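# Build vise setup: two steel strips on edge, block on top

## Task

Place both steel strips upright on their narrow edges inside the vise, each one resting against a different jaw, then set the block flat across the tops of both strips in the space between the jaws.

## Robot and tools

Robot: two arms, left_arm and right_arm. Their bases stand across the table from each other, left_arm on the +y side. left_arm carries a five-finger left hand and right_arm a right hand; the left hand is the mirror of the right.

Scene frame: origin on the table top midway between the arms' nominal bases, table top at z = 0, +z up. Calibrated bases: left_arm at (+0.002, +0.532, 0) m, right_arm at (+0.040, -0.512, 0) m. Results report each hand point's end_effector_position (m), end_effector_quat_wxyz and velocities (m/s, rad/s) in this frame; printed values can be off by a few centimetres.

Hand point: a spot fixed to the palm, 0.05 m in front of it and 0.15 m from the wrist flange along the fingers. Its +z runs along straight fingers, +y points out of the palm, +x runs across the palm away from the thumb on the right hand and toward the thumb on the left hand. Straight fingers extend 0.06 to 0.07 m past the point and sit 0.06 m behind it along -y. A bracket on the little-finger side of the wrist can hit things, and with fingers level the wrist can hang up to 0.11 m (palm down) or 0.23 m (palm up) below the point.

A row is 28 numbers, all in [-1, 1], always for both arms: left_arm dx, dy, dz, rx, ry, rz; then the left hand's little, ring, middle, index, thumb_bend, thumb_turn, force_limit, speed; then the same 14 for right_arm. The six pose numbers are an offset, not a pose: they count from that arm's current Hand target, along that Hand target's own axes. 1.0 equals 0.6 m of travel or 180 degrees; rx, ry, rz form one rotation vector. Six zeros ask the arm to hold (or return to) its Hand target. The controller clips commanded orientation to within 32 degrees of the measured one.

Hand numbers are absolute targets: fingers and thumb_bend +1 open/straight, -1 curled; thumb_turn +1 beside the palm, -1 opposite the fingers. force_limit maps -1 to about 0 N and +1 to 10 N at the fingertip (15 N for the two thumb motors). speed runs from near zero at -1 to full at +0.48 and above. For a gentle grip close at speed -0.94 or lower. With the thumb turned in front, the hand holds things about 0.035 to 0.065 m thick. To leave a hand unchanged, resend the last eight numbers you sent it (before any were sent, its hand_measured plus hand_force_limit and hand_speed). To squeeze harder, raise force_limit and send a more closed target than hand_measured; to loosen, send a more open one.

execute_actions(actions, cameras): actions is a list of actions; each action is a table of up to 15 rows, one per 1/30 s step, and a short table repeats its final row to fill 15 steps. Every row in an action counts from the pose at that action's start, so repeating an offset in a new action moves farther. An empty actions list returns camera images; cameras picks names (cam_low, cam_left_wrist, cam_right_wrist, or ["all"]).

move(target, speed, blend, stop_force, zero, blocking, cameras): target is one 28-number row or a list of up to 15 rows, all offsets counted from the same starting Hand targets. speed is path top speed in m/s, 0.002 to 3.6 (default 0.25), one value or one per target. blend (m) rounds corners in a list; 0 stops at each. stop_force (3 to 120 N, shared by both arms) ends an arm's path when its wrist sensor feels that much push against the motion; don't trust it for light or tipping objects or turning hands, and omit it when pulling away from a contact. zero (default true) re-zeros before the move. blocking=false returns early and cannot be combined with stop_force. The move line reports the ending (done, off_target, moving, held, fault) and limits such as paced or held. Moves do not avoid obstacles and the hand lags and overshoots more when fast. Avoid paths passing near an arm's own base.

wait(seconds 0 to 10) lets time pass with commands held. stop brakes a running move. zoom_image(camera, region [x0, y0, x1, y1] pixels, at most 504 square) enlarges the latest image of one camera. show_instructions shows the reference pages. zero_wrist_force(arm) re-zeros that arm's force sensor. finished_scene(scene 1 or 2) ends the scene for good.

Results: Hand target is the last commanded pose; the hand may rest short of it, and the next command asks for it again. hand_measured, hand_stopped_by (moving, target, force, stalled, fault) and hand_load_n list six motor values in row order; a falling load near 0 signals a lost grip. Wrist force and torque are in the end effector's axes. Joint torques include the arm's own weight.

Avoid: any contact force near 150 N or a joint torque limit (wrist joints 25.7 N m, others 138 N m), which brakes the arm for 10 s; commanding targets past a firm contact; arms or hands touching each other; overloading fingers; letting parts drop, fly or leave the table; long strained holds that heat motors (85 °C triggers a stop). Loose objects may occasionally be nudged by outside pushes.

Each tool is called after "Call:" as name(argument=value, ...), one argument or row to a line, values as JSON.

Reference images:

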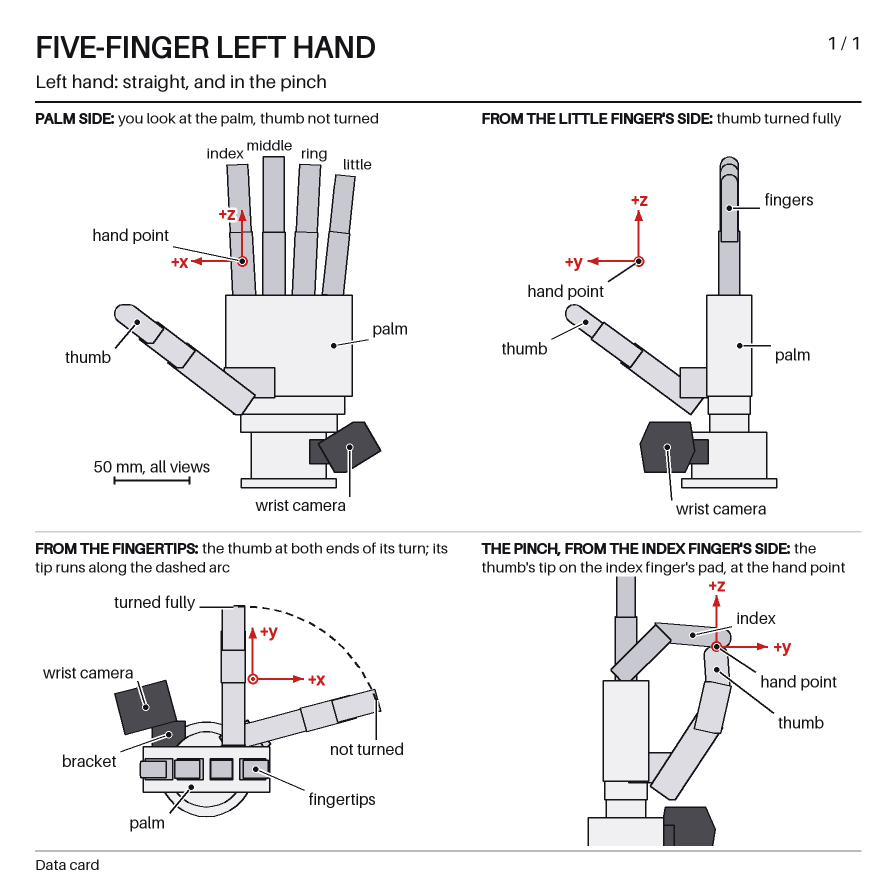

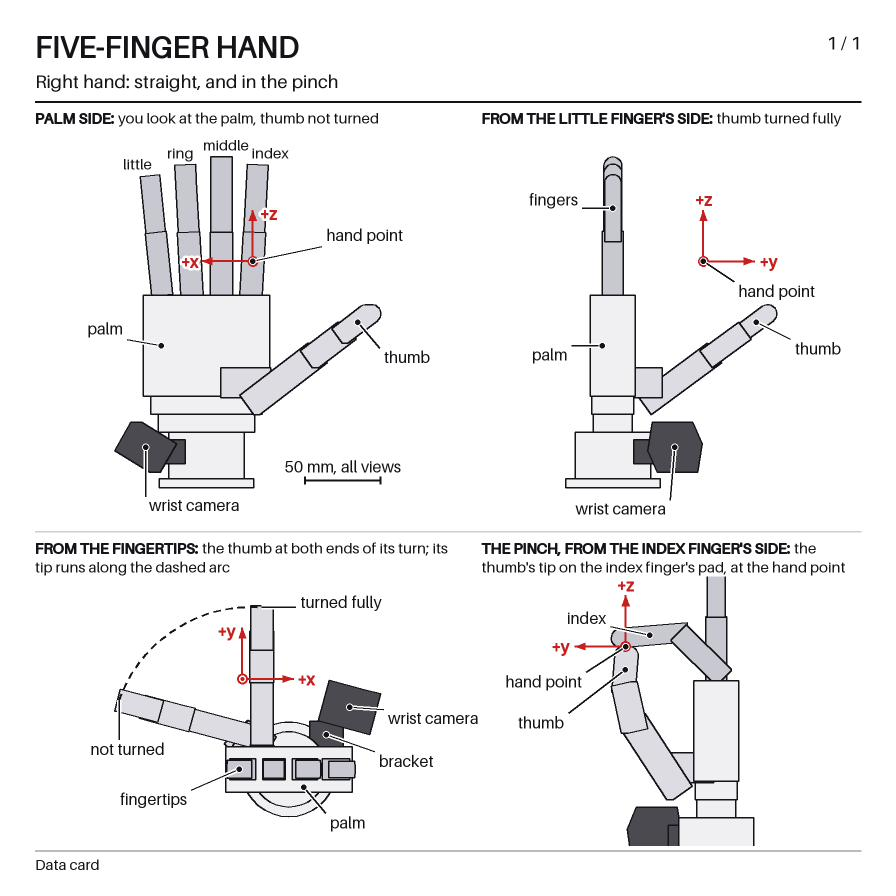

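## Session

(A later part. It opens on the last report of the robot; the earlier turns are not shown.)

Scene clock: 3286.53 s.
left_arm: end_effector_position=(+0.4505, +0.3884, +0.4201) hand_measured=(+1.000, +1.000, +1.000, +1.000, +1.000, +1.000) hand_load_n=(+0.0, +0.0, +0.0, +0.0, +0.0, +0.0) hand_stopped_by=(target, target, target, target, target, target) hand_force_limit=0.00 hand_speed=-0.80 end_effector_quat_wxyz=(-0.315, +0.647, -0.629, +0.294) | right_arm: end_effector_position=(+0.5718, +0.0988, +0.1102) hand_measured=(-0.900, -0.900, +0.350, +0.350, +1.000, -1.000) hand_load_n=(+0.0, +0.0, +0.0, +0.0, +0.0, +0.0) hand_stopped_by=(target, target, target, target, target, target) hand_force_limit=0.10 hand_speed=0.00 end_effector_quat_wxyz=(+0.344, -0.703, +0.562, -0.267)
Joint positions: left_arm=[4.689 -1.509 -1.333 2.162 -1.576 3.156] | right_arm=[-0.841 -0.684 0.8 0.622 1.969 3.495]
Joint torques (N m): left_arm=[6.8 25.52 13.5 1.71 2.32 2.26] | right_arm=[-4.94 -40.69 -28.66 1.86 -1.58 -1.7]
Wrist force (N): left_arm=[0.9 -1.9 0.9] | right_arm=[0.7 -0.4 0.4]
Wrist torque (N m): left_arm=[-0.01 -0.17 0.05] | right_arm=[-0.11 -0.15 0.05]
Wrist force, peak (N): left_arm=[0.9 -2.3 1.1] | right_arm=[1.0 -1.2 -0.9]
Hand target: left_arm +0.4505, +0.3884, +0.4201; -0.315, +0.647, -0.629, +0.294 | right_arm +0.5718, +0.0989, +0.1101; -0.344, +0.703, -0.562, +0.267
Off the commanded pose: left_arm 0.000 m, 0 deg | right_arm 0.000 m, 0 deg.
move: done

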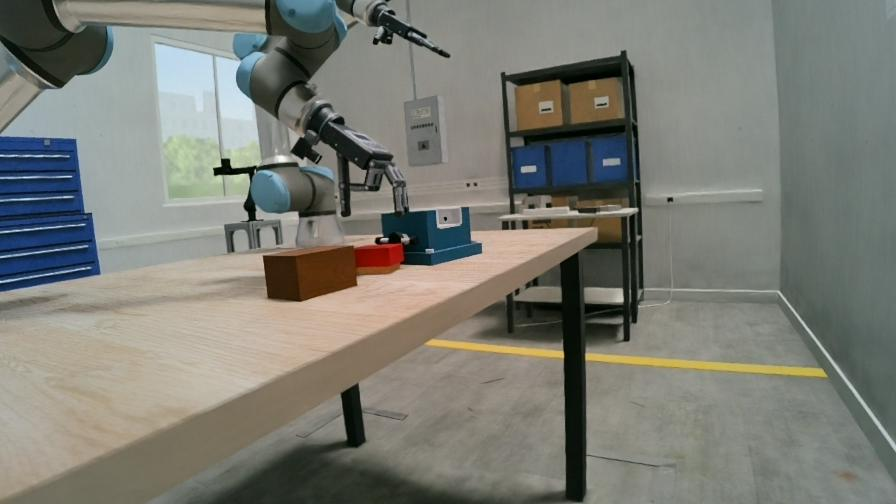

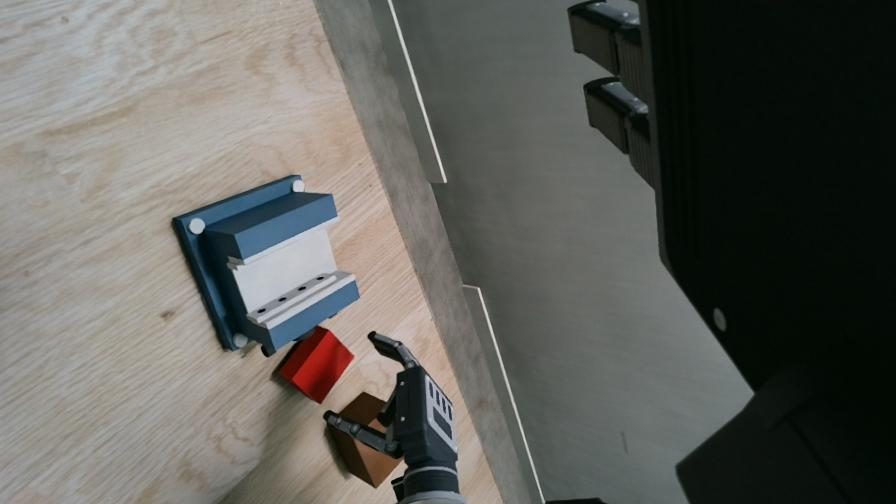

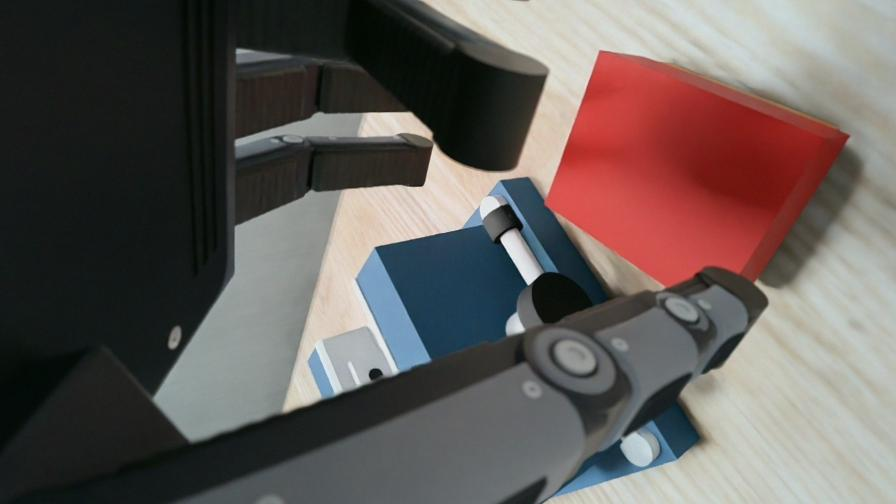

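Call:
move(
  target=[
    [0,0,0,0,0,0,1,1,1,1,1,1,0,-0.8, 0.0,0.0032,-0.0038,0,0,0,-0.9,-0.9,0.5,0.5,1,-1,0.1,0],
  ],
  speed=0.05,
)

Call:
move(
  target=[
    [0,0,0,0,0,0,1,1,1,1,1,1,0,-0.8, 0.0007,0.0523,0.0413,0,0,0,-0.9,-0.9,0.5,0.5,1,-1,0.1,0],
    [0,0,0,0,0,0,1,1,1,1,1,1,0,-0.8, 0.001,0.0838,0.0661,0,0,0,-0.9,-0.9,0.5,0.5,1,-1,0.1,0],
  ],
  speed=[0.05,0.015],
  stop_force=4,
  cameras=["cam_left_wrist","cam_right_wrist"],
)

Call:
zoom_image(
  camera="cam_left_wrist",
  region=[240, 290, 400, 450],
)

Scene clock: 3312.60 s.
left_arm: end_effector_position=(+0.4505, +0.3884, +0.4201) hand_measured=(+1.000, +1.000, +1.000, +1.000, +1.000, +1.000) hand_load_n=(+0.0, +0.0, +0.0, +0.0, +0.0, -0.5) hand_stopped_by=(target, target, target, target, target, target) hand_force_limit=0.00 hand_speed=-0.80 end_effector_quat_wxyz=(-0.315, +0.647, -0.629, +0.294) | right_arm: end_effector_position=(+0.5689, +0.0982, +0.1101) hand_measured=(-0.900, -0.900, +0.500, +0.500, +1.000, -1.000) hand_load_n=(+0.0, +0.0, +0.0, +0.0, +0.0, +0.0) hand_stopped_by=(target, target, target, target, target, target) hand_force_limit=0.10 hand_speed=0.00 end_effector_quat_wxyz=(+0.344, -0.703, +0.562, -0.267)
Joint positions: left_arm=[4.689 -1.509 -1.333 2.162 -1.576 3.156] | right_arm=[-0.838 -0.691 0.813 0.617 1.971 3.497]
Joint torques (N m): left_arm=[6.6 25.87 13.57 1.44 2.36 2.32] | right_arm=[10.7 -57.49 -12.35 -1.1 2.25 1.69]
Wrist force (N): left_arm=[0.8 -1.8 1.0] | right_arm=[0.7 -0.6 0.3]
Wrist torque (N m): left_arm=[0.01 -0.14 0.03] | right_arm=[-0.13 -0.14 -0.03]
Wrist force, peak (N): left_arm=[1.1 -2.3 1.1] | right_arm=[1.0 -0.7 0.2]
Hand target: left_arm +0.4505, +0.3884, +0.4201; -0.315, +0.647, -0.629, +0.294 | right_arm +0.5689, +0.0982, +0.1101; -0.344, +0.703, -0.562, +0.267
Off the commanded pose: left_arm 0.000 m, 0 deg | right_arm 0.000 m, 0 deg.
move: done

Scene clock: 3315.87 s.
left_arm: end_effector_position=(+0.4505, +0.3884, +0.4201) hand_measured=(+1.000, +1.000, +1.000, +1.000, +1.000, +1.000) hand_load_n=(+0.0, +0.0, +0.0, +0.0, -0.5, +0.0) hand_stopped_by=(target, target, target, target, target, target) hand_force_limit=0.00 hand_speed=-0.80 end_effector_quat_wxyz=(-0.315, +0.647, -0.629, +0.294) | right_arm: end_effector_position=(+0.5688, +0.0983, +0.0460) hand_measured=(-0.900, -0.900, +0.500, +0.500, +1.000, -1.000) hand_load_n=(+0.0, +0.0, +0.0, +0.0, +0.0, +0.0) hand_stopped_by=(target, target, target, target, target, target) hand_force_limit=0.10 hand_speed=0.00 end_effector_quat_wxyz=(+0.344, -0.703, +0.562, -0.267)
Joint positions: left_arm=[4.689 -1.509 -1.333 2.162 -1.576 3.156] | right_arm=[-0.838 -0.654 0.91 0.483 1.971 3.497]
Joint torques (N m): left_arm=[6.52 25.72 12.91 1.77 2.2 2.33] | right_arm=[10.41 -40.45 -11.3 -0.9 2.14 1.15]
Wrist force (N): left_arm=[0.7 -2.0 1.2] | right_arm=[0.9 -0.6 0.2]
Wrist torque (N m): left_arm=[-0.03 -0.12 0.04] | right_arm=[-0.11 -0.18 -0.01]
Wrist force, peak (N): left_arm=[0.9 -2.3 1.0] | right_arm=[0.7 -1.0 -0.1]
Hand target: left_arm +0.4505, +0.3884, +0.4201; -0.315, +0.647, -0.629, +0.294 | right_arm +0.5688, +0.0983, +0.0460; -0.344, +0.703, -0.562, +0.267
Off the commanded pose: left_arm 0.000 m, 0 deg | right_arm 0.000 m, 0 deg.
move: done
Images, in order (width x height): cam_left_wrist 896x504, cam_right_wrist 896x504.

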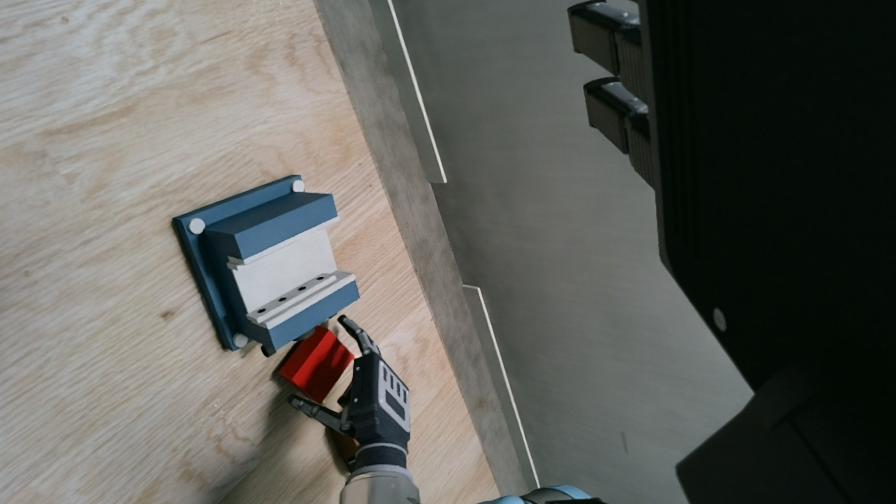

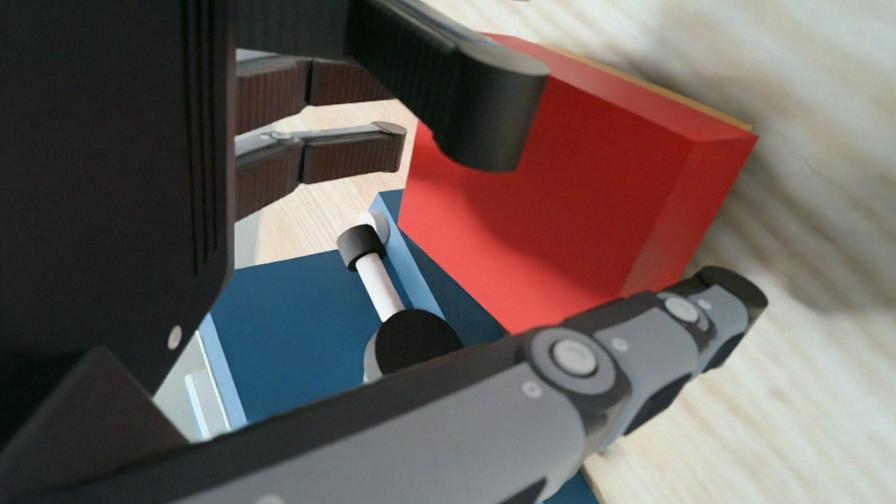

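Scaled by 3.150.

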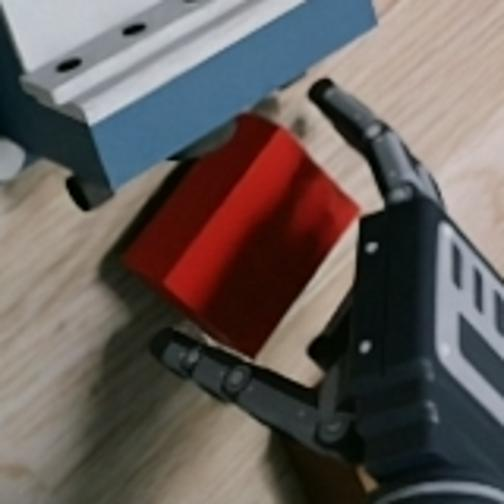

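Call:
move(
  target=[
    [0,0,0,0,0,0,1,1,1,1,1,1,0,-0.8, 0.0117,-0.0036,0.0046,0,0,0,-0.9,-0.9,0.5,0.5,1,-1,0.1,0],
  ],
  speed=0.03,
  stop_force=3,
)

Call:
move(
  target=[
    [0,0,0,0,0,0,1,1,1,1,1,1,0,-0.8, 0,0,0,0,0,0,-0.9,-0.9,0.25,0.25,1,-1,0.1,-0.8],
  ],
  speed=0.03,
  cameras=["cam_left_wrist","cam_right_wrist"],
)

Call:
zoom_image(
  camera="cam_left_wrist",
  region=[240, 290, 400, 450],
)

Scene clock: 3328.97 s.
left_arm: end_effector_position=(+0.4505, +0.3884, +0.4201) hand_measured=(+1.000, +1.000, +1.000, +1.000, +1.000, +1.000) hand_load_n=(+0.0, +0.0, +0.0, +0.0, +0.0, +0.0) hand_stopped_by=(target, target, target, target, target, target) hand_force_limit=0.00 hand_speed=-0.80 end_effector_quat_wxyz=(-0.315, +0.647, -0.629, +0.294) | right_arm: end_effector_position=(+0.5738, +0.0923, +0.0459) hand_measured=(-0.900, -0.900, +0.500, +0.500, +1.000, -1.000) hand_load_n=(+0.0, +0.0, -0.5, +0.0, +0.0, +0.0) hand_stopped_by=(target, target, target, target, target, target) hand_force_limit=0.10 hand_speed=0.00 end_effector_quat_wxyz=(+0.344, -0.703, +0.562, -0.267)
Joint positions: left_arm=[4.689 -1.509 -1.333 2.162 -1.576 3.156] | right_arm=[-0.85 -0.661 0.922 0.474 1.962 3.488]
Joint torques (N m): left_arm=[6.64 25.86 13.76 1.43 2.21 2.3] | right_arm=[-7.86 -58.77 -11.3 -1.01 -1.74 -1.82]
Wrist force (N): left_arm=[0.6 -2.0 1.1] | right_arm=[0.8 -0.5 0.2]
Wrist torque (N m): left_arm=[-0.02 -0.12 0.03] | right_arm=[-0.12 -0.17 0.06]
Wrist force, peak (N): left_arm=[0.9 -2.2 1.2] | right_arm=[1.0 -0.8 0.3]
Hand target: left_arm +0.4505, +0.3884, +0.4201; -0.315, +0.647, -0.629, +0.294 | right_arm +0.5738, +0.0923, +0.0459; -0.344, +0.703, -0.562, +0.267
Off the commanded pose: left_arm 0.000 m, 0 deg | right_arm 0.000 m, 0 deg.
move: done

Scene clock: 3329.70 s.
left_arm: end_effector_position=(+0.4505, +0.3884, +0.4201) hand_measured=(+1.000, +1.000, +1.000, +1.000, +1.000, +1.000) hand_load_n=(+0.0, +0.0, +0.0, +0.0, -0.5, +0.0) hand_stopped_by=(target, target, target, target, target, target) hand_force_limit=0.00 hand_speed=-0.80 end_effector_quat_wxyz=(-0.315, +0.647, -0.629, +0.294) | right_arm: end_effector_position=(+0.5738, +0.0923, +0.0459) hand_measured=(-0.900, -0.900, +0.250, +0.250, +1.000, -1.000) hand_load_n=(+0.0, +0.0, +0.0, +0.0, +0.0, +0.0) hand_stopped_by=(target, target, target, target, target, target) hand_force_limit=0.10 hand_speed=-0.80 end_effector_quat_wxyz=(+0.344, -0.703, +0.562, -0.267)
Joint positions: left_arm=[4.689 -1.509 -1.333 2.162 -1.576 3.156] | right_arm=[-0.85 -0.661 0.922 0.474 1.962 3.488]
Joint torques (N m): left_arm=[6.53 25.66 13.48 1.48 2.26 2.2] | right_arm=[-8.09 -59.03 -11.77 -0.43 -1.61 -1.72]
Wrist force (N): left_arm=[0.9 -1.8 0.8] | right_arm=[0.5 -0.7 0.1]
Wrist torque (N m): left_arm=[0.04 -0.17 0.04] | right_arm=[-0.11 -0.12 0.05]
Wrist force, peak (N): left_arm=[1.0 -2.4 1.0] | right_arm=[1.0 -0.7 0.3]
Hand target: left_arm +0.4505, +0.3884, +0.4201; -0.315, +0.647, -0.629, +0.294 | right_arm +0.5738, +0.0923, +0.0459; -0.344, +0.703, -0.562, +0.267
Off the commanded pose: left_arm 0.000 m, 0 deg | right_arm 0.000 m, 0 deg.
move: done
Images, in order (width x height): cam_left_wrist 896x504, cam_right_wrist 896x504.

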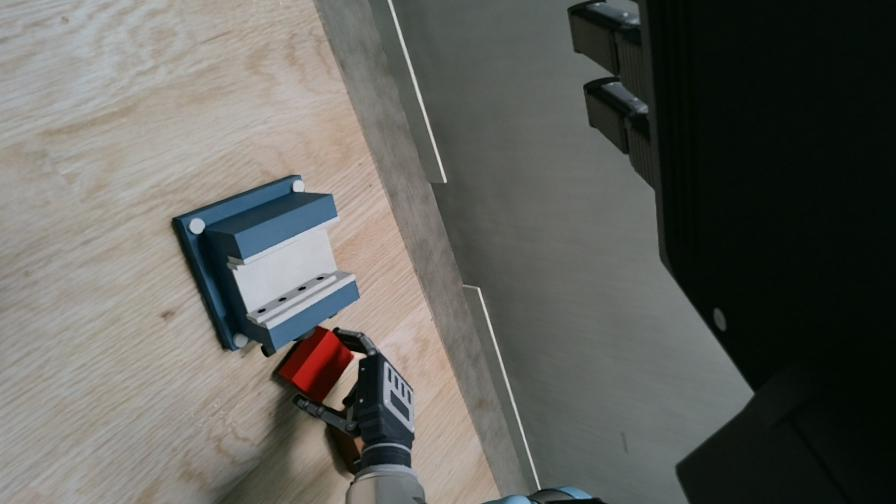

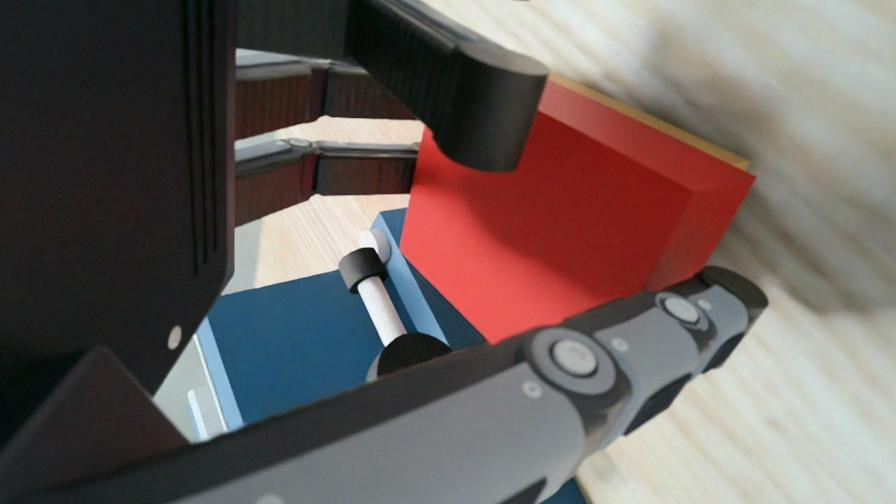

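Scaled by 3.150.

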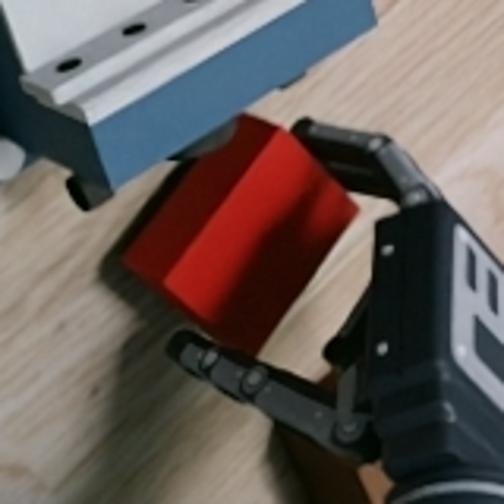

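Call:
move(
  target=[
    [0,0,0,0,0,0,1,1,1,1,1,1,0,-0.8, 0,0,0,0,0,0,-0.9,-0.9,0.0,0.0,1,-1,0.1,-0.92],
  ],
  speed=0.03,
)

Call:
wait(
  seconds=1,
  cameras=["cam_left_wrist"],
)

Call:
zoom_image(
  camera="cam_left_wrist",
  region=[240, 290, 400, 450],
)

Scene clock: 3337.80 s.
left_arm: end_effector_position=(+0.4505, +0.3884, +0.4201) hand_measured=(+1.000, +1.000, +1.000, +1.000, +1.000, +1.000) hand_load_n=(+0.0, +0.0, +0.0, +0.0, +0.0, +0.0) hand_stopped_by=(target, target, target, target, target, target) hand_force_limit=0.00 hand_speed=-0.80 end_effector_quat_wxyz=(-0.315, +0.647, -0.629, +0.294) | right_arm: end_effector_position=(+0.5738, +0.0923, +0.0459) hand_measured=(-0.900, -0.900, +0.170, +0.162, +1.000, -1.000) hand_load_n=(+0.0, +0.0, +6.0, +5.5, +2.0, -1.0) hand_stopped_by=(target, target, force, force, target, target) hand_force_limit=0.10 hand_speed=-0.92 end_effector_quat_wxyz=(+0.344, -0.703, +0.562, -0.267)
Joint positions: left_arm=[4.689 -1.509 -1.333 2.162 -1.576 3.156] | right_arm=[-0.85 -0.661 0.922 0.474 1.962 3.488]
Joint torques (N m): left_arm=[6.69 25.28 14.75 1.58 2.05 2.31] | right_arm=[-6.19 -59.09 -14.18 0.64 -0.6 -1.67]
Wrist force (N): left_arm=[0.8 -2.1 0.8] | right_arm=[0.6 1.5 1.3]
Wrist torque (N m): left_arm=[-0.02 -0.15 0.05] | right_arm=[-0.05 -0.16 0.08]
Wrist force, peak (N): left_arm=[0.9 -2.5 0.8] | right_arm=[0.7 2.4 1.8]
Hand target: left_arm +0.4505, +0.3884, +0.4201; -0.315, +0.647, -0.629, +0.294 | right_arm +0.5738, +0.0923, +0.0459; -0.344, +0.703, -0.562, +0.267
Off the commanded pose: left_arm 0.000 m, 0 deg | right_arm 0.000 m, 0 deg.
move: done

Scene clock: 3338.80 s.
left_arm: end_effector_position=(+0.4505, +0.3884, +0.4201) hand_measured=(+1.000, +1.000, +1.000, +1.000, +1.000, +1.000) hand_load_n=(+0.5, +0.0, +0.0, +0.0, -0.5, +0.0) hand_stopped_by=(target, target, target, target, target, target) hand_force_limit=0.00 hand_speed=-0.80 end_effector_quat_wxyz=(-0.315, +0.647, -0.629, +0.294) | right_arm: end_effector_position=(+0.5738, +0.0923, +0.0459) hand_measured=(-0.900, -0.900, +0.170, +0.162, +1.000, -1.000) hand_load_n=(+0.0, +0.0, +6.0, +5.5, +2.0, -1.0) hand_stopped_by=(target, target, force, force, target, target) hand_force_limit=0.10 hand_speed=-0.92 end_effector_quat_wxyz=(+0.344, -0.703, +0.562, -0.267)
Joint positions: left_arm=[4.689 -1.509 -1.333 2.162 -1.576 3.156] | right_arm=[-0.85 -0.661 0.922 0.474 1.962 3.488]
Joint torques (N m): left_arm=[6.38 26.13 13.99 1.55 2 2.32] | right_arm=[-3.5 -58.46 -15.57 0.61 -0.27 -1.52]
Wrist force (N): left_arm=[0.9 -1.9 1.0] | right_arm=[0.7 2.3 1.7]
Wrist torque (N m): left_arm=[0.00 -0.16 0.04] | right_arm=[-0.03 -0.17 0.09]
Wrist force, peak (N): left_arm=[1.0 -2.1 1.3] | right_arm=[0.7 2.4 2.0]
Hand target: left_arm +0.4505, +0.3884, +0.4201; -0.315, +0.647, -0.629, +0.294 | right_arm +0.5738, +0.0923, +0.0459; -0.344, +0.703, -0.562, +0.267
Off the commanded pose: left_arm 0.000 m, 0 deg | right_arm 0.000 m, 0 deg.
wait: 1.00 s; at rest by 0.17 s
Images, in order (width x height): cam_left_wrist 896x504.

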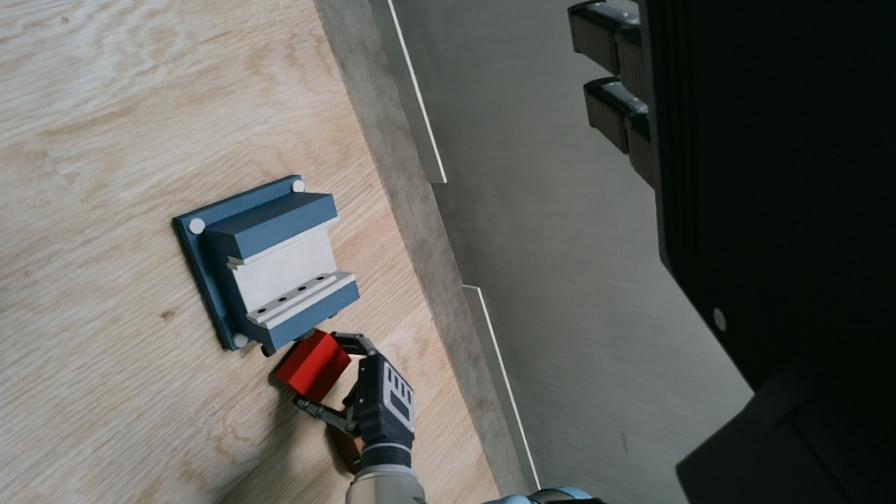

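Scaled by 3.150.

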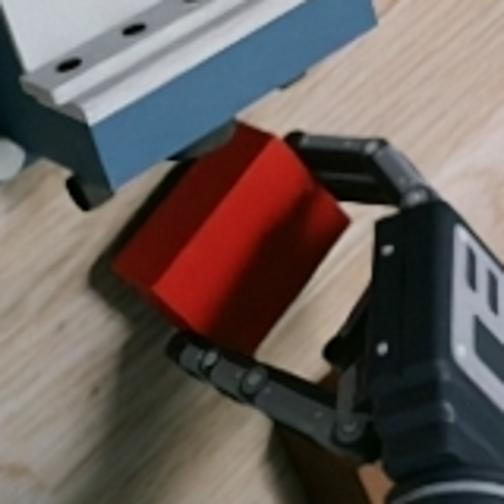

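Call:
move(
  target=[
    [0,0,0,0,0,0,1,1,1,1,1,1,0,-0.8, 0,0,0,0,0,0,-0.9,-0.9,-0.1,-0.1,1,-1,0.5,-0.92],
  ],
  speed=0.03,
)

Call:
move(
  target=[
    [0,0,0,0,0,0,1,1,1,1,1,1,0,-0.8, -0.0002,-0.0392,-0.031,0,0,0,-0.9,-0.9,-0.1,-0.1,1,-1,0.5,-0.92],
  ],
  speed=0.03,
  cameras=["cam_left_wrist","cam_right_wrist"],
)

Call:
zoom_image(
  camera="cam_left_wrist",
  region=[240, 290, 400, 450],
)

Scene clock: 3344.17 s.
left_arm: end_effector_position=(+0.4505, +0.3884, +0.4201) hand_measured=(+1.000, +1.000, +1.000, +1.000, +1.000, +1.000) hand_load_n=(+0.0, +0.0, +0.0, +0.0, +0.0, +0.0) hand_stopped_by=(target, target, target, target, target, target) hand_force_limit=0.00 hand_speed=-0.80 end_effector_quat_wxyz=(-0.315, +0.647, -0.629, +0.294) | right_arm: end_effector_position=(+0.5738, +0.0923, +0.0459) hand_measured=(-0.900, -0.900, +0.164, +0.156, +1.000, -1.000) hand_load_n=(+0.0, +0.0, +9.0, +8.0, +2.5, -2.0) hand_stopped_by=(target, target, force, force, target, target) hand_force_limit=0.50 hand_speed=-0.92 end_effector_quat_wxyz=(+0.344, -0.703, +0.562, -0.267)
Joint positions: left_arm=[4.689 -1.509 -1.333 2.162 -1.576 3.156] | right_arm=[-0.85 -0.661 0.922 0.474 1.962 3.488]
Joint torques (N m): left_arm=[6.76 24.99 13.68 1.48 2.12 2.1] | right_arm=[6.8 -57.76 -18.73 0.82 0.75 -1.36]
Wrist force (N): left_arm=[0.8 -1.9 1.2] | right_arm=[1.0 1.9 1.6]
Wrist torque (N m): left_arm=[-0.01 -0.14 0.04] | right_arm=[-0.02 -0.20 0.10]
Wrist force, peak (N): left_arm=[1.1 -2.3 1.0] | right_arm=[0.8 2.8 1.8]
Hand target: left_arm +0.4505, +0.3884, +0.4201; -0.315, +0.647, -0.629, +0.294 | right_arm +0.5738, +0.0923, +0.0459; -0.344, +0.703, -0.562, +0.267
Off the commanded pose: left_arm 0.000 m, 0 deg | right_arm 0.000 m, 0 deg.
move: done

Scene clock: 3345.53 s.
left_arm: end_effector_position=(+0.4505, +0.3884, +0.4201) hand_measured=(+1.000, +1.000, +1.000, +1.000, +1.000, +1.000) hand_load_n=(+0.0, +0.0, +0.0, +0.0, +0.0, +0.0) hand_stopped_by=(target, target, target, target, target, target) hand_force_limit=0.00 hand_speed=-0.80 end_effector_quat_wxyz=(-0.315, +0.647, -0.629, +0.294) | right_arm: end_effector_position=(+0.5738, +0.0920, +0.0758) hand_measured=(-0.900, -0.900, +0.164, +0.156, +1.000, -1.000) hand_load_n=(+0.0, +0.0, +9.5, +8.0, +2.5, -1.5) hand_stopped_by=(target, target, force, force, target, target) hand_force_limit=0.50 hand_speed=-0.92 end_effector_quat_wxyz=(+0.344, -0.703, +0.562, -0.267)
Joint positions: left_arm=[4.689 -1.509 -1.333 2.162 -1.576 3.156] | right_arm=[-0.851 -0.682 0.883 0.533 1.962 3.488]
Joint torques (N m): left_arm=[6.46 25.26 13.79 1.36 2.12 2.02] | right_arm=[-8.23 -59.79 -31.09 1.13 -1.56 -1.45]
Wrist force (N): left_arm=[0.6 -1.8 1.2] | right_arm=[0.7 2.0 2.1]
Wrist torque (N m): left_arm=[0.00 -0.11 0.02] | right_arm=[-0.05 -0.15 0.07]
Wrist force, peak (N): left_arm=[0.8 -2.4 0.8] | right_arm=[0.8 2.8 2.4]
Hand target: left_arm +0.4505, +0.3884, +0.4201; -0.315, +0.647, -0.629, +0.294 | right_arm +0.5738, +0.0920, +0.0759; -0.344, +0.703, -0.562, +0.267
Off the commanded pose: left_arm 0.000 m, 0 deg | right_arm 0.000 m, 0 deg.
move: done
Images, in order (width x height): cam_left_wrist 896x504, cam_right_wrist 896x504.

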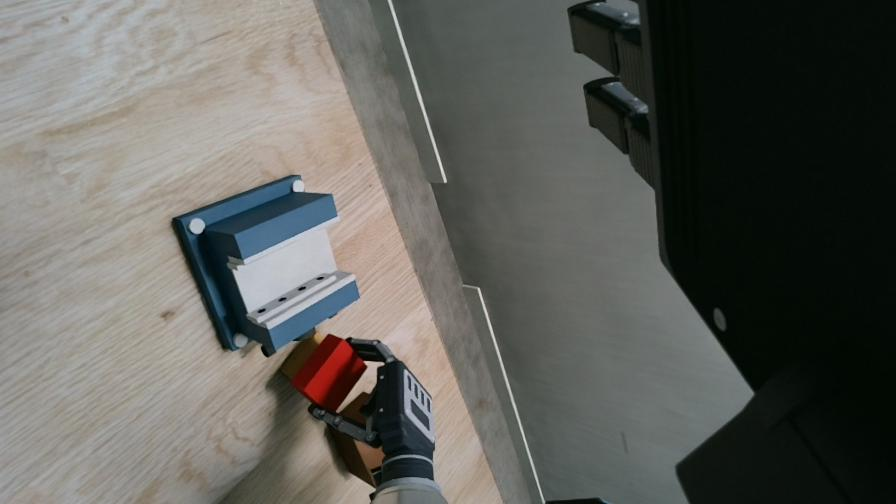

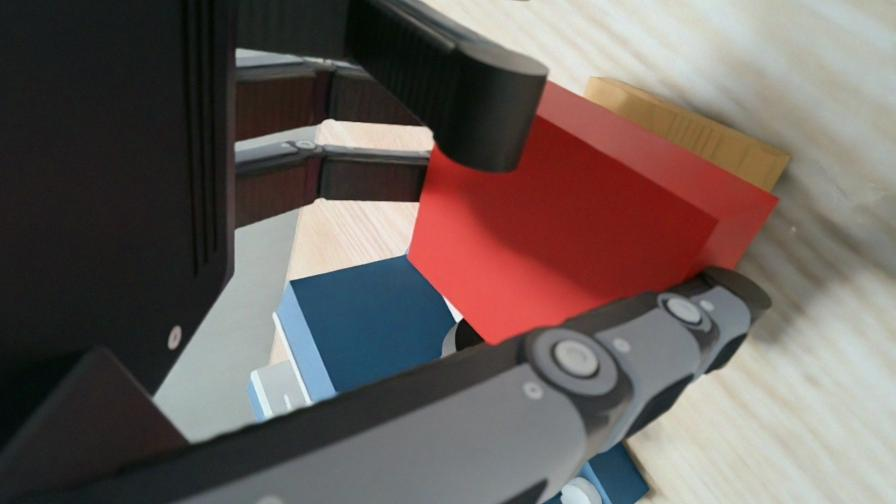

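Scaled by 3.150.

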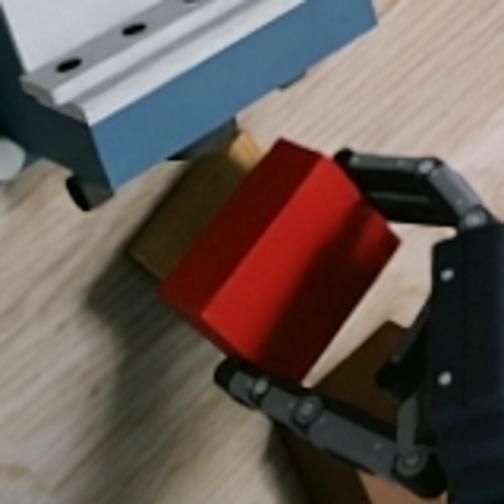

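Call:
move(
  target=[
    [0,0,0,0,0,0,1,1,1,1,1,1,0,-0.8, -0.001,-0.0653,-0.0517,0,0,0,-0.9,-0.9,-0.1,-0.1,1,-1,0.5,-0.92],
    [0,0,0,0,0,0,1,1,1,1,1,1,0,-0.8, -0.1265,0.0815,-0.3258,0.0015,0.1025,0.0811,-0.9,-0.9,-0.1,-0.1,1,-1,0.5,-0.92],
  ],
  speed=[0.06,0.15],
  blend=[0.01,0],
  cameras=["cam_left_wrist","cam_right_wrist"],
)

Scene clock: 3413.07 s.
left_arm: end_effector_position=(+0.4505, +0.3884, +0.4201) hand_measured=(+1.000, +1.000, +1.000, +1.000, +1.000, +1.000) hand_load_n=(+0.0, +0.0, +0.0, +0.0, +0.0, +0.0) hand_stopped_by=(target, target, target, target, target, target) hand_force_limit=0.00 hand_speed=-0.80 end_effector_quat_wxyz=(-0.315, +0.647, -0.629, +0.294) | right_arm: end_effector_position=(+0.3780, +0.1238, +0.1596) hand_measured=(-0.900, -0.900, +0.164, +0.156, +1.000, -1.000) hand_load_n=(+0.0, +0.5, +9.5, +8.0, +2.5, -1.5) hand_stopped_by=(target, target, force, force, target, target) hand_force_limit=0.50 hand_speed=-0.92 end_effector_quat_wxyz=(+0.283, -0.573, +0.694, -0.332)
Joint positions: left_arm=[4.689 -1.509 -1.333 2.162 -1.576 3.156] | right_arm=[-0.499 -0.627 0.666 1.173 2.418 4.263]
Joint torques (N m): left_arm=[5.99 24.99 13.92 1.36 2.07 2.07] | right_arm=[10.46 -41.63 -29.5 3.26 3.29 1.86]
Wrist force (N): left_arm=[0.8 -1.9 1.2] | right_arm=[0.6 2.1 1.6]
Wrist torque (N m): left_arm=[-0.02 -0.14 0.05] | right_arm=[0.00 -0.09 -0.03]
Wrist force, peak (N): left_arm=[1.0 -2.2 1.0] | right_arm=[0.9 2.6 2.3]
Hand target: left_arm +0.4505, +0.3884, +0.4201; -0.315, +0.647, -0.629, +0.294 | right_arm +0.3780, +0.1238, +0.1596; +0.283, -0.573, +0.694, -0.332
Off the commanded pose: left_arm 0.000 m, 0 deg | right_arm 0.000 m, 0 deg.
move: done
Images, in order (width x height): cam_left_wrist 896x504, cam_right_wrist 896x504.

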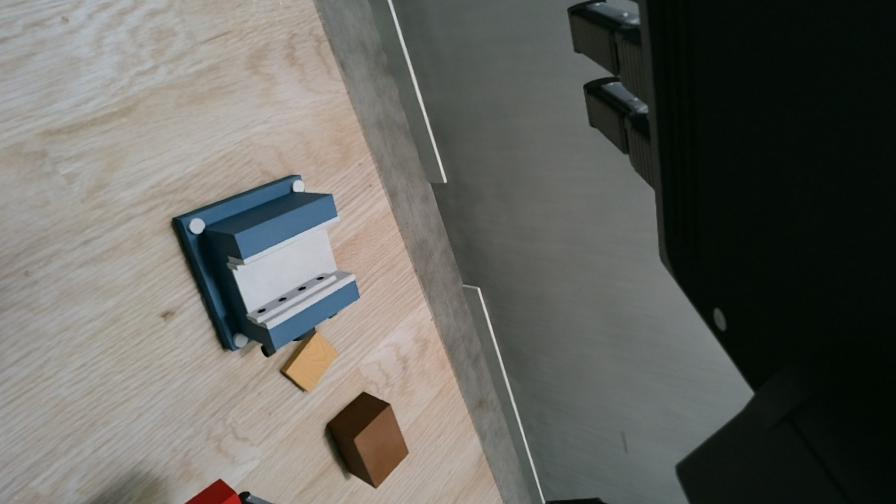

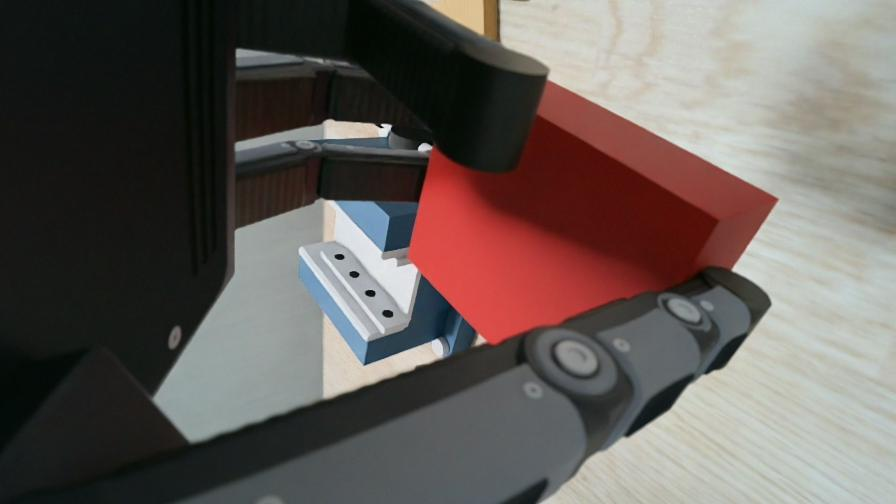

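Call:
move(
  target=[
    [0,0,0,0,0,0,1,1,1,1,1,1,0,-0.8, 0.0023,0.1466,0.1157,0,0,0,-0.9,-0.9,-0.1,-0.1,1,-1,0.5,-0.92],
  ],
  speed=0.1,
)

Call:
move(
  target=[
    [0,0,0,0,0,0,1,1,1,1,1,1,0,-0.8, 0.0006,0.034,0.0269,0,0,0,-0.9,-0.9,-0.1,-0.1,1,-1,0.5,-0.92],
  ],
  speed=0.01,
  stop_force=3,
  cameras=["cam_left_wrist","cam_right_wrist"],
)

Scene clock: 3421.93 s.
left_arm: end_effector_position=(+0.4505, +0.3884, +0.4201) hand_measured=(+1.000, +1.000, +1.000, +1.000, +1.000, +1.000) hand_load_n=(+0.0, +0.0, +0.0, +0.0, +0.0, +0.0) hand_stopped_by=(target, target, target, target, target, target) hand_force_limit=0.00 hand_speed=-0.80 end_effector_quat_wxyz=(-0.315, +0.647, -0.629, +0.294) | right_arm: end_effector_position=(+0.3779, +0.1238, +0.0476) hand_measured=(-0.900, -0.900, +0.164, +0.156, +1.000, -1.000) hand_load_n=(+0.0, +0.0, +9.0, +7.5, +2.5, -1.5) hand_stopped_by=(target, target, force, force, target, target) hand_force_limit=0.50 hand_speed=-0.92 end_effector_quat_wxyz=(+0.283, -0.573, +0.694, -0.332)
Joint positions: left_arm=[4.689 -1.509 -1.333 2.162 -1.576 3.156] | right_arm=[-0.498 -0.567 0.841 0.938 2.418 4.263]
Joint torques (N m): left_arm=[6.81 24.94 13.39 1.44 2.1 2.18] | right_arm=[3.2 -42.54 -10.81 0.62 -0.7 -1.67]
Wrist force (N): left_arm=[1.0 -2.1 0.9] | right_arm=[0.7 2.3 1.6]
Wrist torque (N m): left_arm=[-0.01 -0.18 0.06] | right_arm=[0.05 -0.11 0.02]
Wrist force, peak (N): left_arm=[1.0 -1.9 1.6] | right_arm=[0.8 3.1 2.3]
Hand target: left_arm +0.4505, +0.3884, +0.4201; -0.315, +0.647, -0.629, +0.294 | right_arm +0.3779, +0.1238, +0.0475; +0.283, -0.573, +0.694, -0.332
Off the commanded pose: left_arm 0.000 m, 0 deg | right_arm 0.000 m, 0 deg.
move: done

Scene clock: 3424.60 s.
left_arm: end_effector_position=(+0.4505, +0.3884, +0.4201) hand_measured=(+1.000, +1.000, +1.000, +1.000, +1.000, +1.000) hand_load_n=(+0.0, +0.0, +0.0, +0.0, +0.0, +0.0) hand_stopped_by=(target, target, target, target, target, target) hand_force_limit=0.00 hand_speed=-0.80 end_effector_quat_wxyz=(-0.315, +0.647, -0.629, +0.294) | right_arm: end_effector_position=(+0.3779, +0.1238, +0.0335) hand_measured=(-0.900, -0.900, +0.164, +0.156, +1.000, -1.000) hand_load_n=(+0.0, +0.0, +9.0, +7.5, +2.5, -2.0) hand_stopped_by=(target, target, force, force, target, target) hand_force_limit=0.50 hand_speed=-0.92 end_effector_quat_wxyz=(+0.283, -0.573, +0.694, -0.332)
Joint positions: left_arm=[4.689 -1.509 -1.333 2.162 -1.576 3.156] | right_arm=[-0.498 -0.555 0.854 0.912 2.418 4.263]
Joint torques (N m): left_arm=[6.32 24.89 14.44 1.35 2.18 2.12] | right_arm=[-6.19 -58.93 -27.26 3.05 -0.68 -1.61]
Wrist force (N): left_arm=[0.8 -1.8 0.9] | right_arm=[1.2 -0.8 0.2]
Wrist torque (N m): left_arm=[0.03 -0.15 0.04] | right_arm=[-0.06 -0.15 0.00]
Wrist force, peak (N): left_arm=[0.6 -2.3 1.3] | right_arm=[1.5 -9.9 -5.8]
Hand target: left_arm +0.4505, +0.3884, +0.4201; -0.315, +0.647, -0.629, +0.294 | right_arm +0.3779, +0.1238, +0.0335; +0.283, -0.573, +0.694, -0.332 (not the last commanded pose)
Off the commanded pose: left_arm 0.000 m, 0 deg | right_arm 0.012 m, 0 deg.
move: contact (right_arm)
Images, in order (width x height): cam_left_wrist 896x504, cam_right_wrist 896x504.

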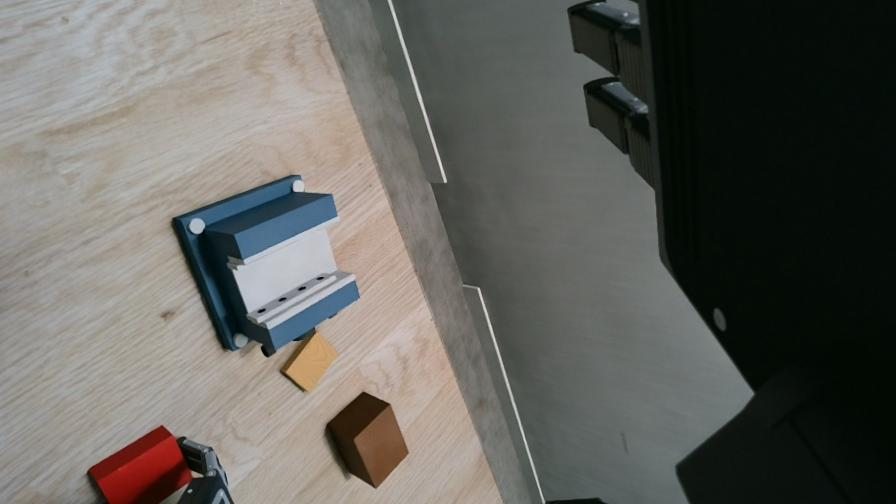

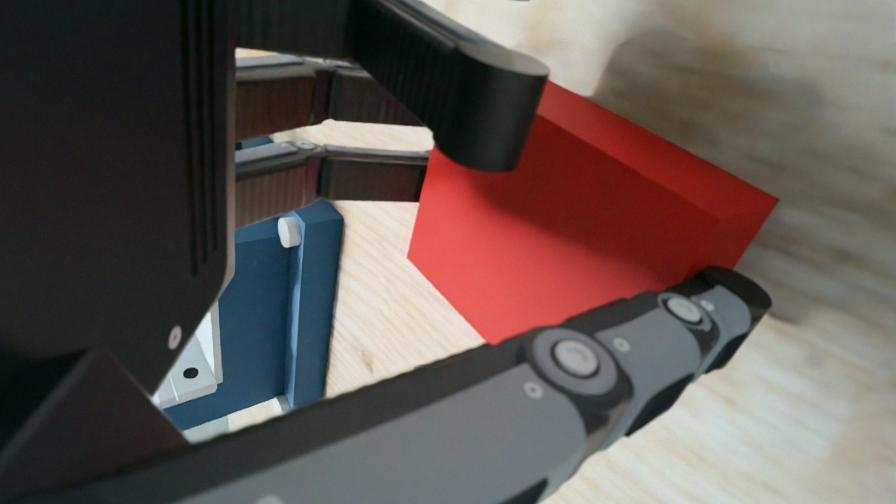

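Call:
zoom_image(
  camera="cam_right_wrist",
  region=[520, 60, 800, 320],
)

Call:
zoom_image(
  camera="cam_left_wrist",
  region=[60, 400, 260, 504],
)

Scaled by 1.800.

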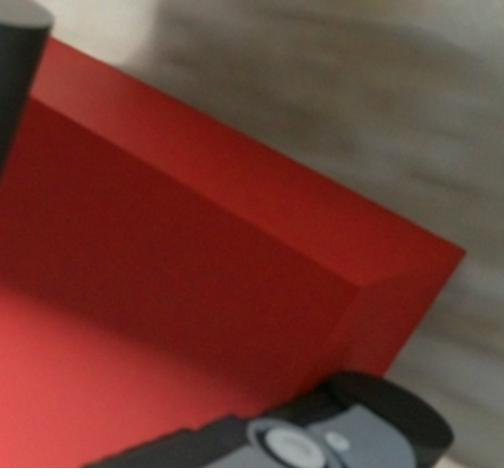

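Scaled by 2.520.

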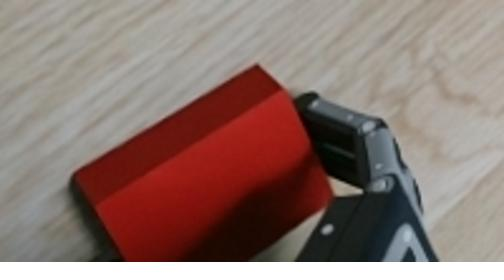

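Call:
move(
  target=[
    [0,0,0,0,0,0,1,1,1,1,1,1,0,-0.8, 0,0,0,0,0,0,-0.9,-0.9,0.3,0.3,1,-1,0.5,-0.9],
  ],
  speed=0.01,
  cameras=["cam_left_wrist","cam_right_wrist"],
)

Call:
zoom_image(
  camera="cam_left_wrist",
  region=[60, 400, 260, 504],
)

Scene clock: 3437.33 s.
left_arm: end_effector_position=(+0.4505, +0.3884, +0.4201) hand_measured=(+1.000, +1.000, +1.000, +1.000, +1.000, +1.000) hand_load_n=(+0.0, +0.0, +0.0, +0.0, +0.0, +0.0) hand_stopped_by=(target, target, target, target, target, target) hand_force_limit=0.00 hand_speed=-0.80 end_effector_quat_wxyz=(-0.315, +0.647, -0.629, +0.294) | right_arm: end_effector_position=(+0.3779, +0.1238, +0.0335) hand_measured=(-0.900, -0.900, +0.300, +0.300, +1.000, -1.000) hand_load_n=(+0.0, +0.5, +0.0, +0.0, +0.0, -1.0) hand_stopped_by=(target, target, target, target, target, target) hand_force_limit=0.50 hand_speed=-0.90 end_effector_quat_wxyz=(+0.283, -0.573, +0.694, -0.332)
Joint positions: left_arm=[4.689 -1.509 -1.333 2.162 -1.576 3.156] | right_arm=[-0.498 -0.555 0.854 0.912 2.418 4.263]
Joint torques (N m): left_arm=[5.63 24.89 13.75 1.37 2.2 2.08] | right_arm=[-5.64 -56.84 -26.17 2.37 -0.83 -0.87]
Wrist force (N): left_arm=[0.9 -2.1 1.0] | right_arm=[1.1 0.4 -1.1]
Wrist torque (N m): left_arm=[-0.03 -0.15 0.05] | right_arm=[-0.10 -0.09 -0.02]
Wrist force, peak (N): left_arm=[0.8 -2.4 0.8] | right_arm=[1.2 -0.4 -2.2]
Hand target: left_arm +0.4505, +0.3884, +0.4201; -0.315, +0.647, -0.629, +0.294 | right_arm +0.3779, +0.1238, +0.0335; +0.283, -0.573, +0.694, -0.332
Off the commanded pose: left_arm 0.000 m, 0 deg | right_arm 0.000 m, 0 deg.
move: done
Images, in order (width x height): cam_left_wrist 896x504, cam_right_wrist 896x504.

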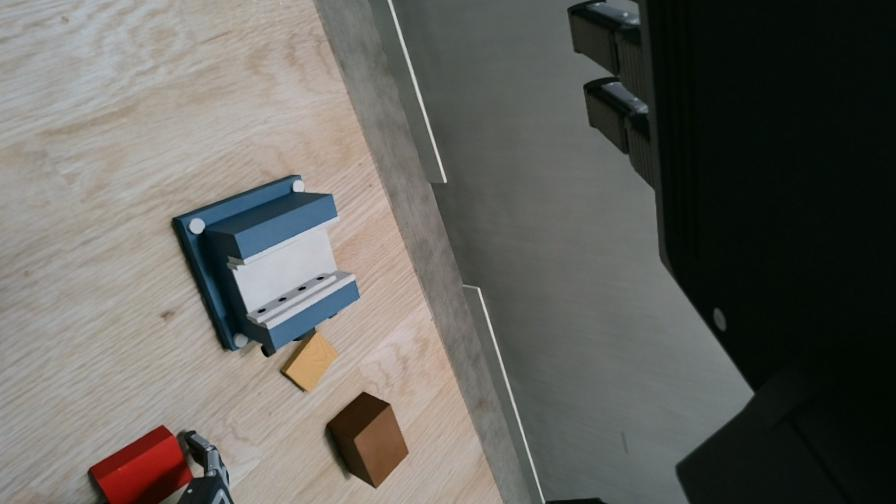

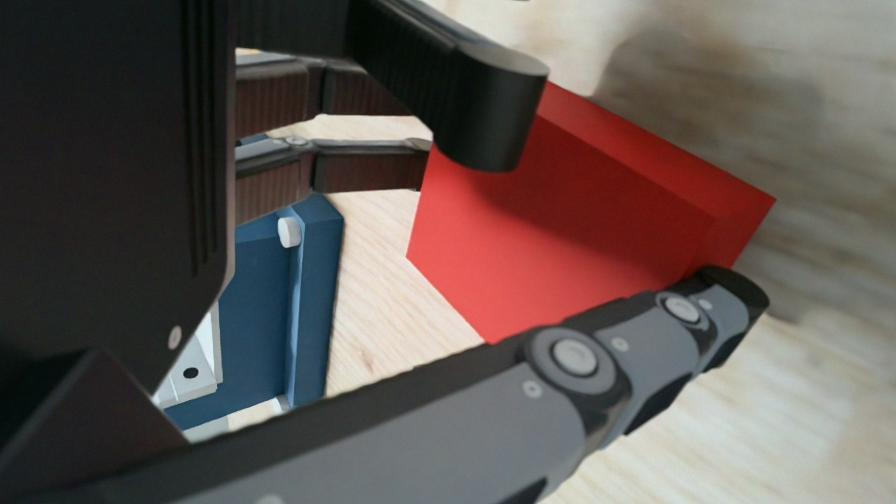

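Scaled by 2.520.

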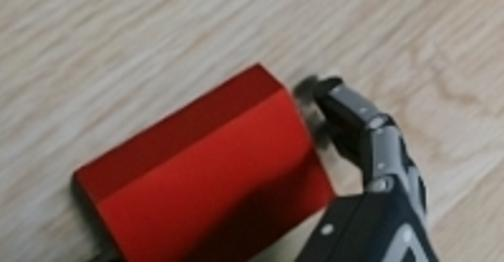

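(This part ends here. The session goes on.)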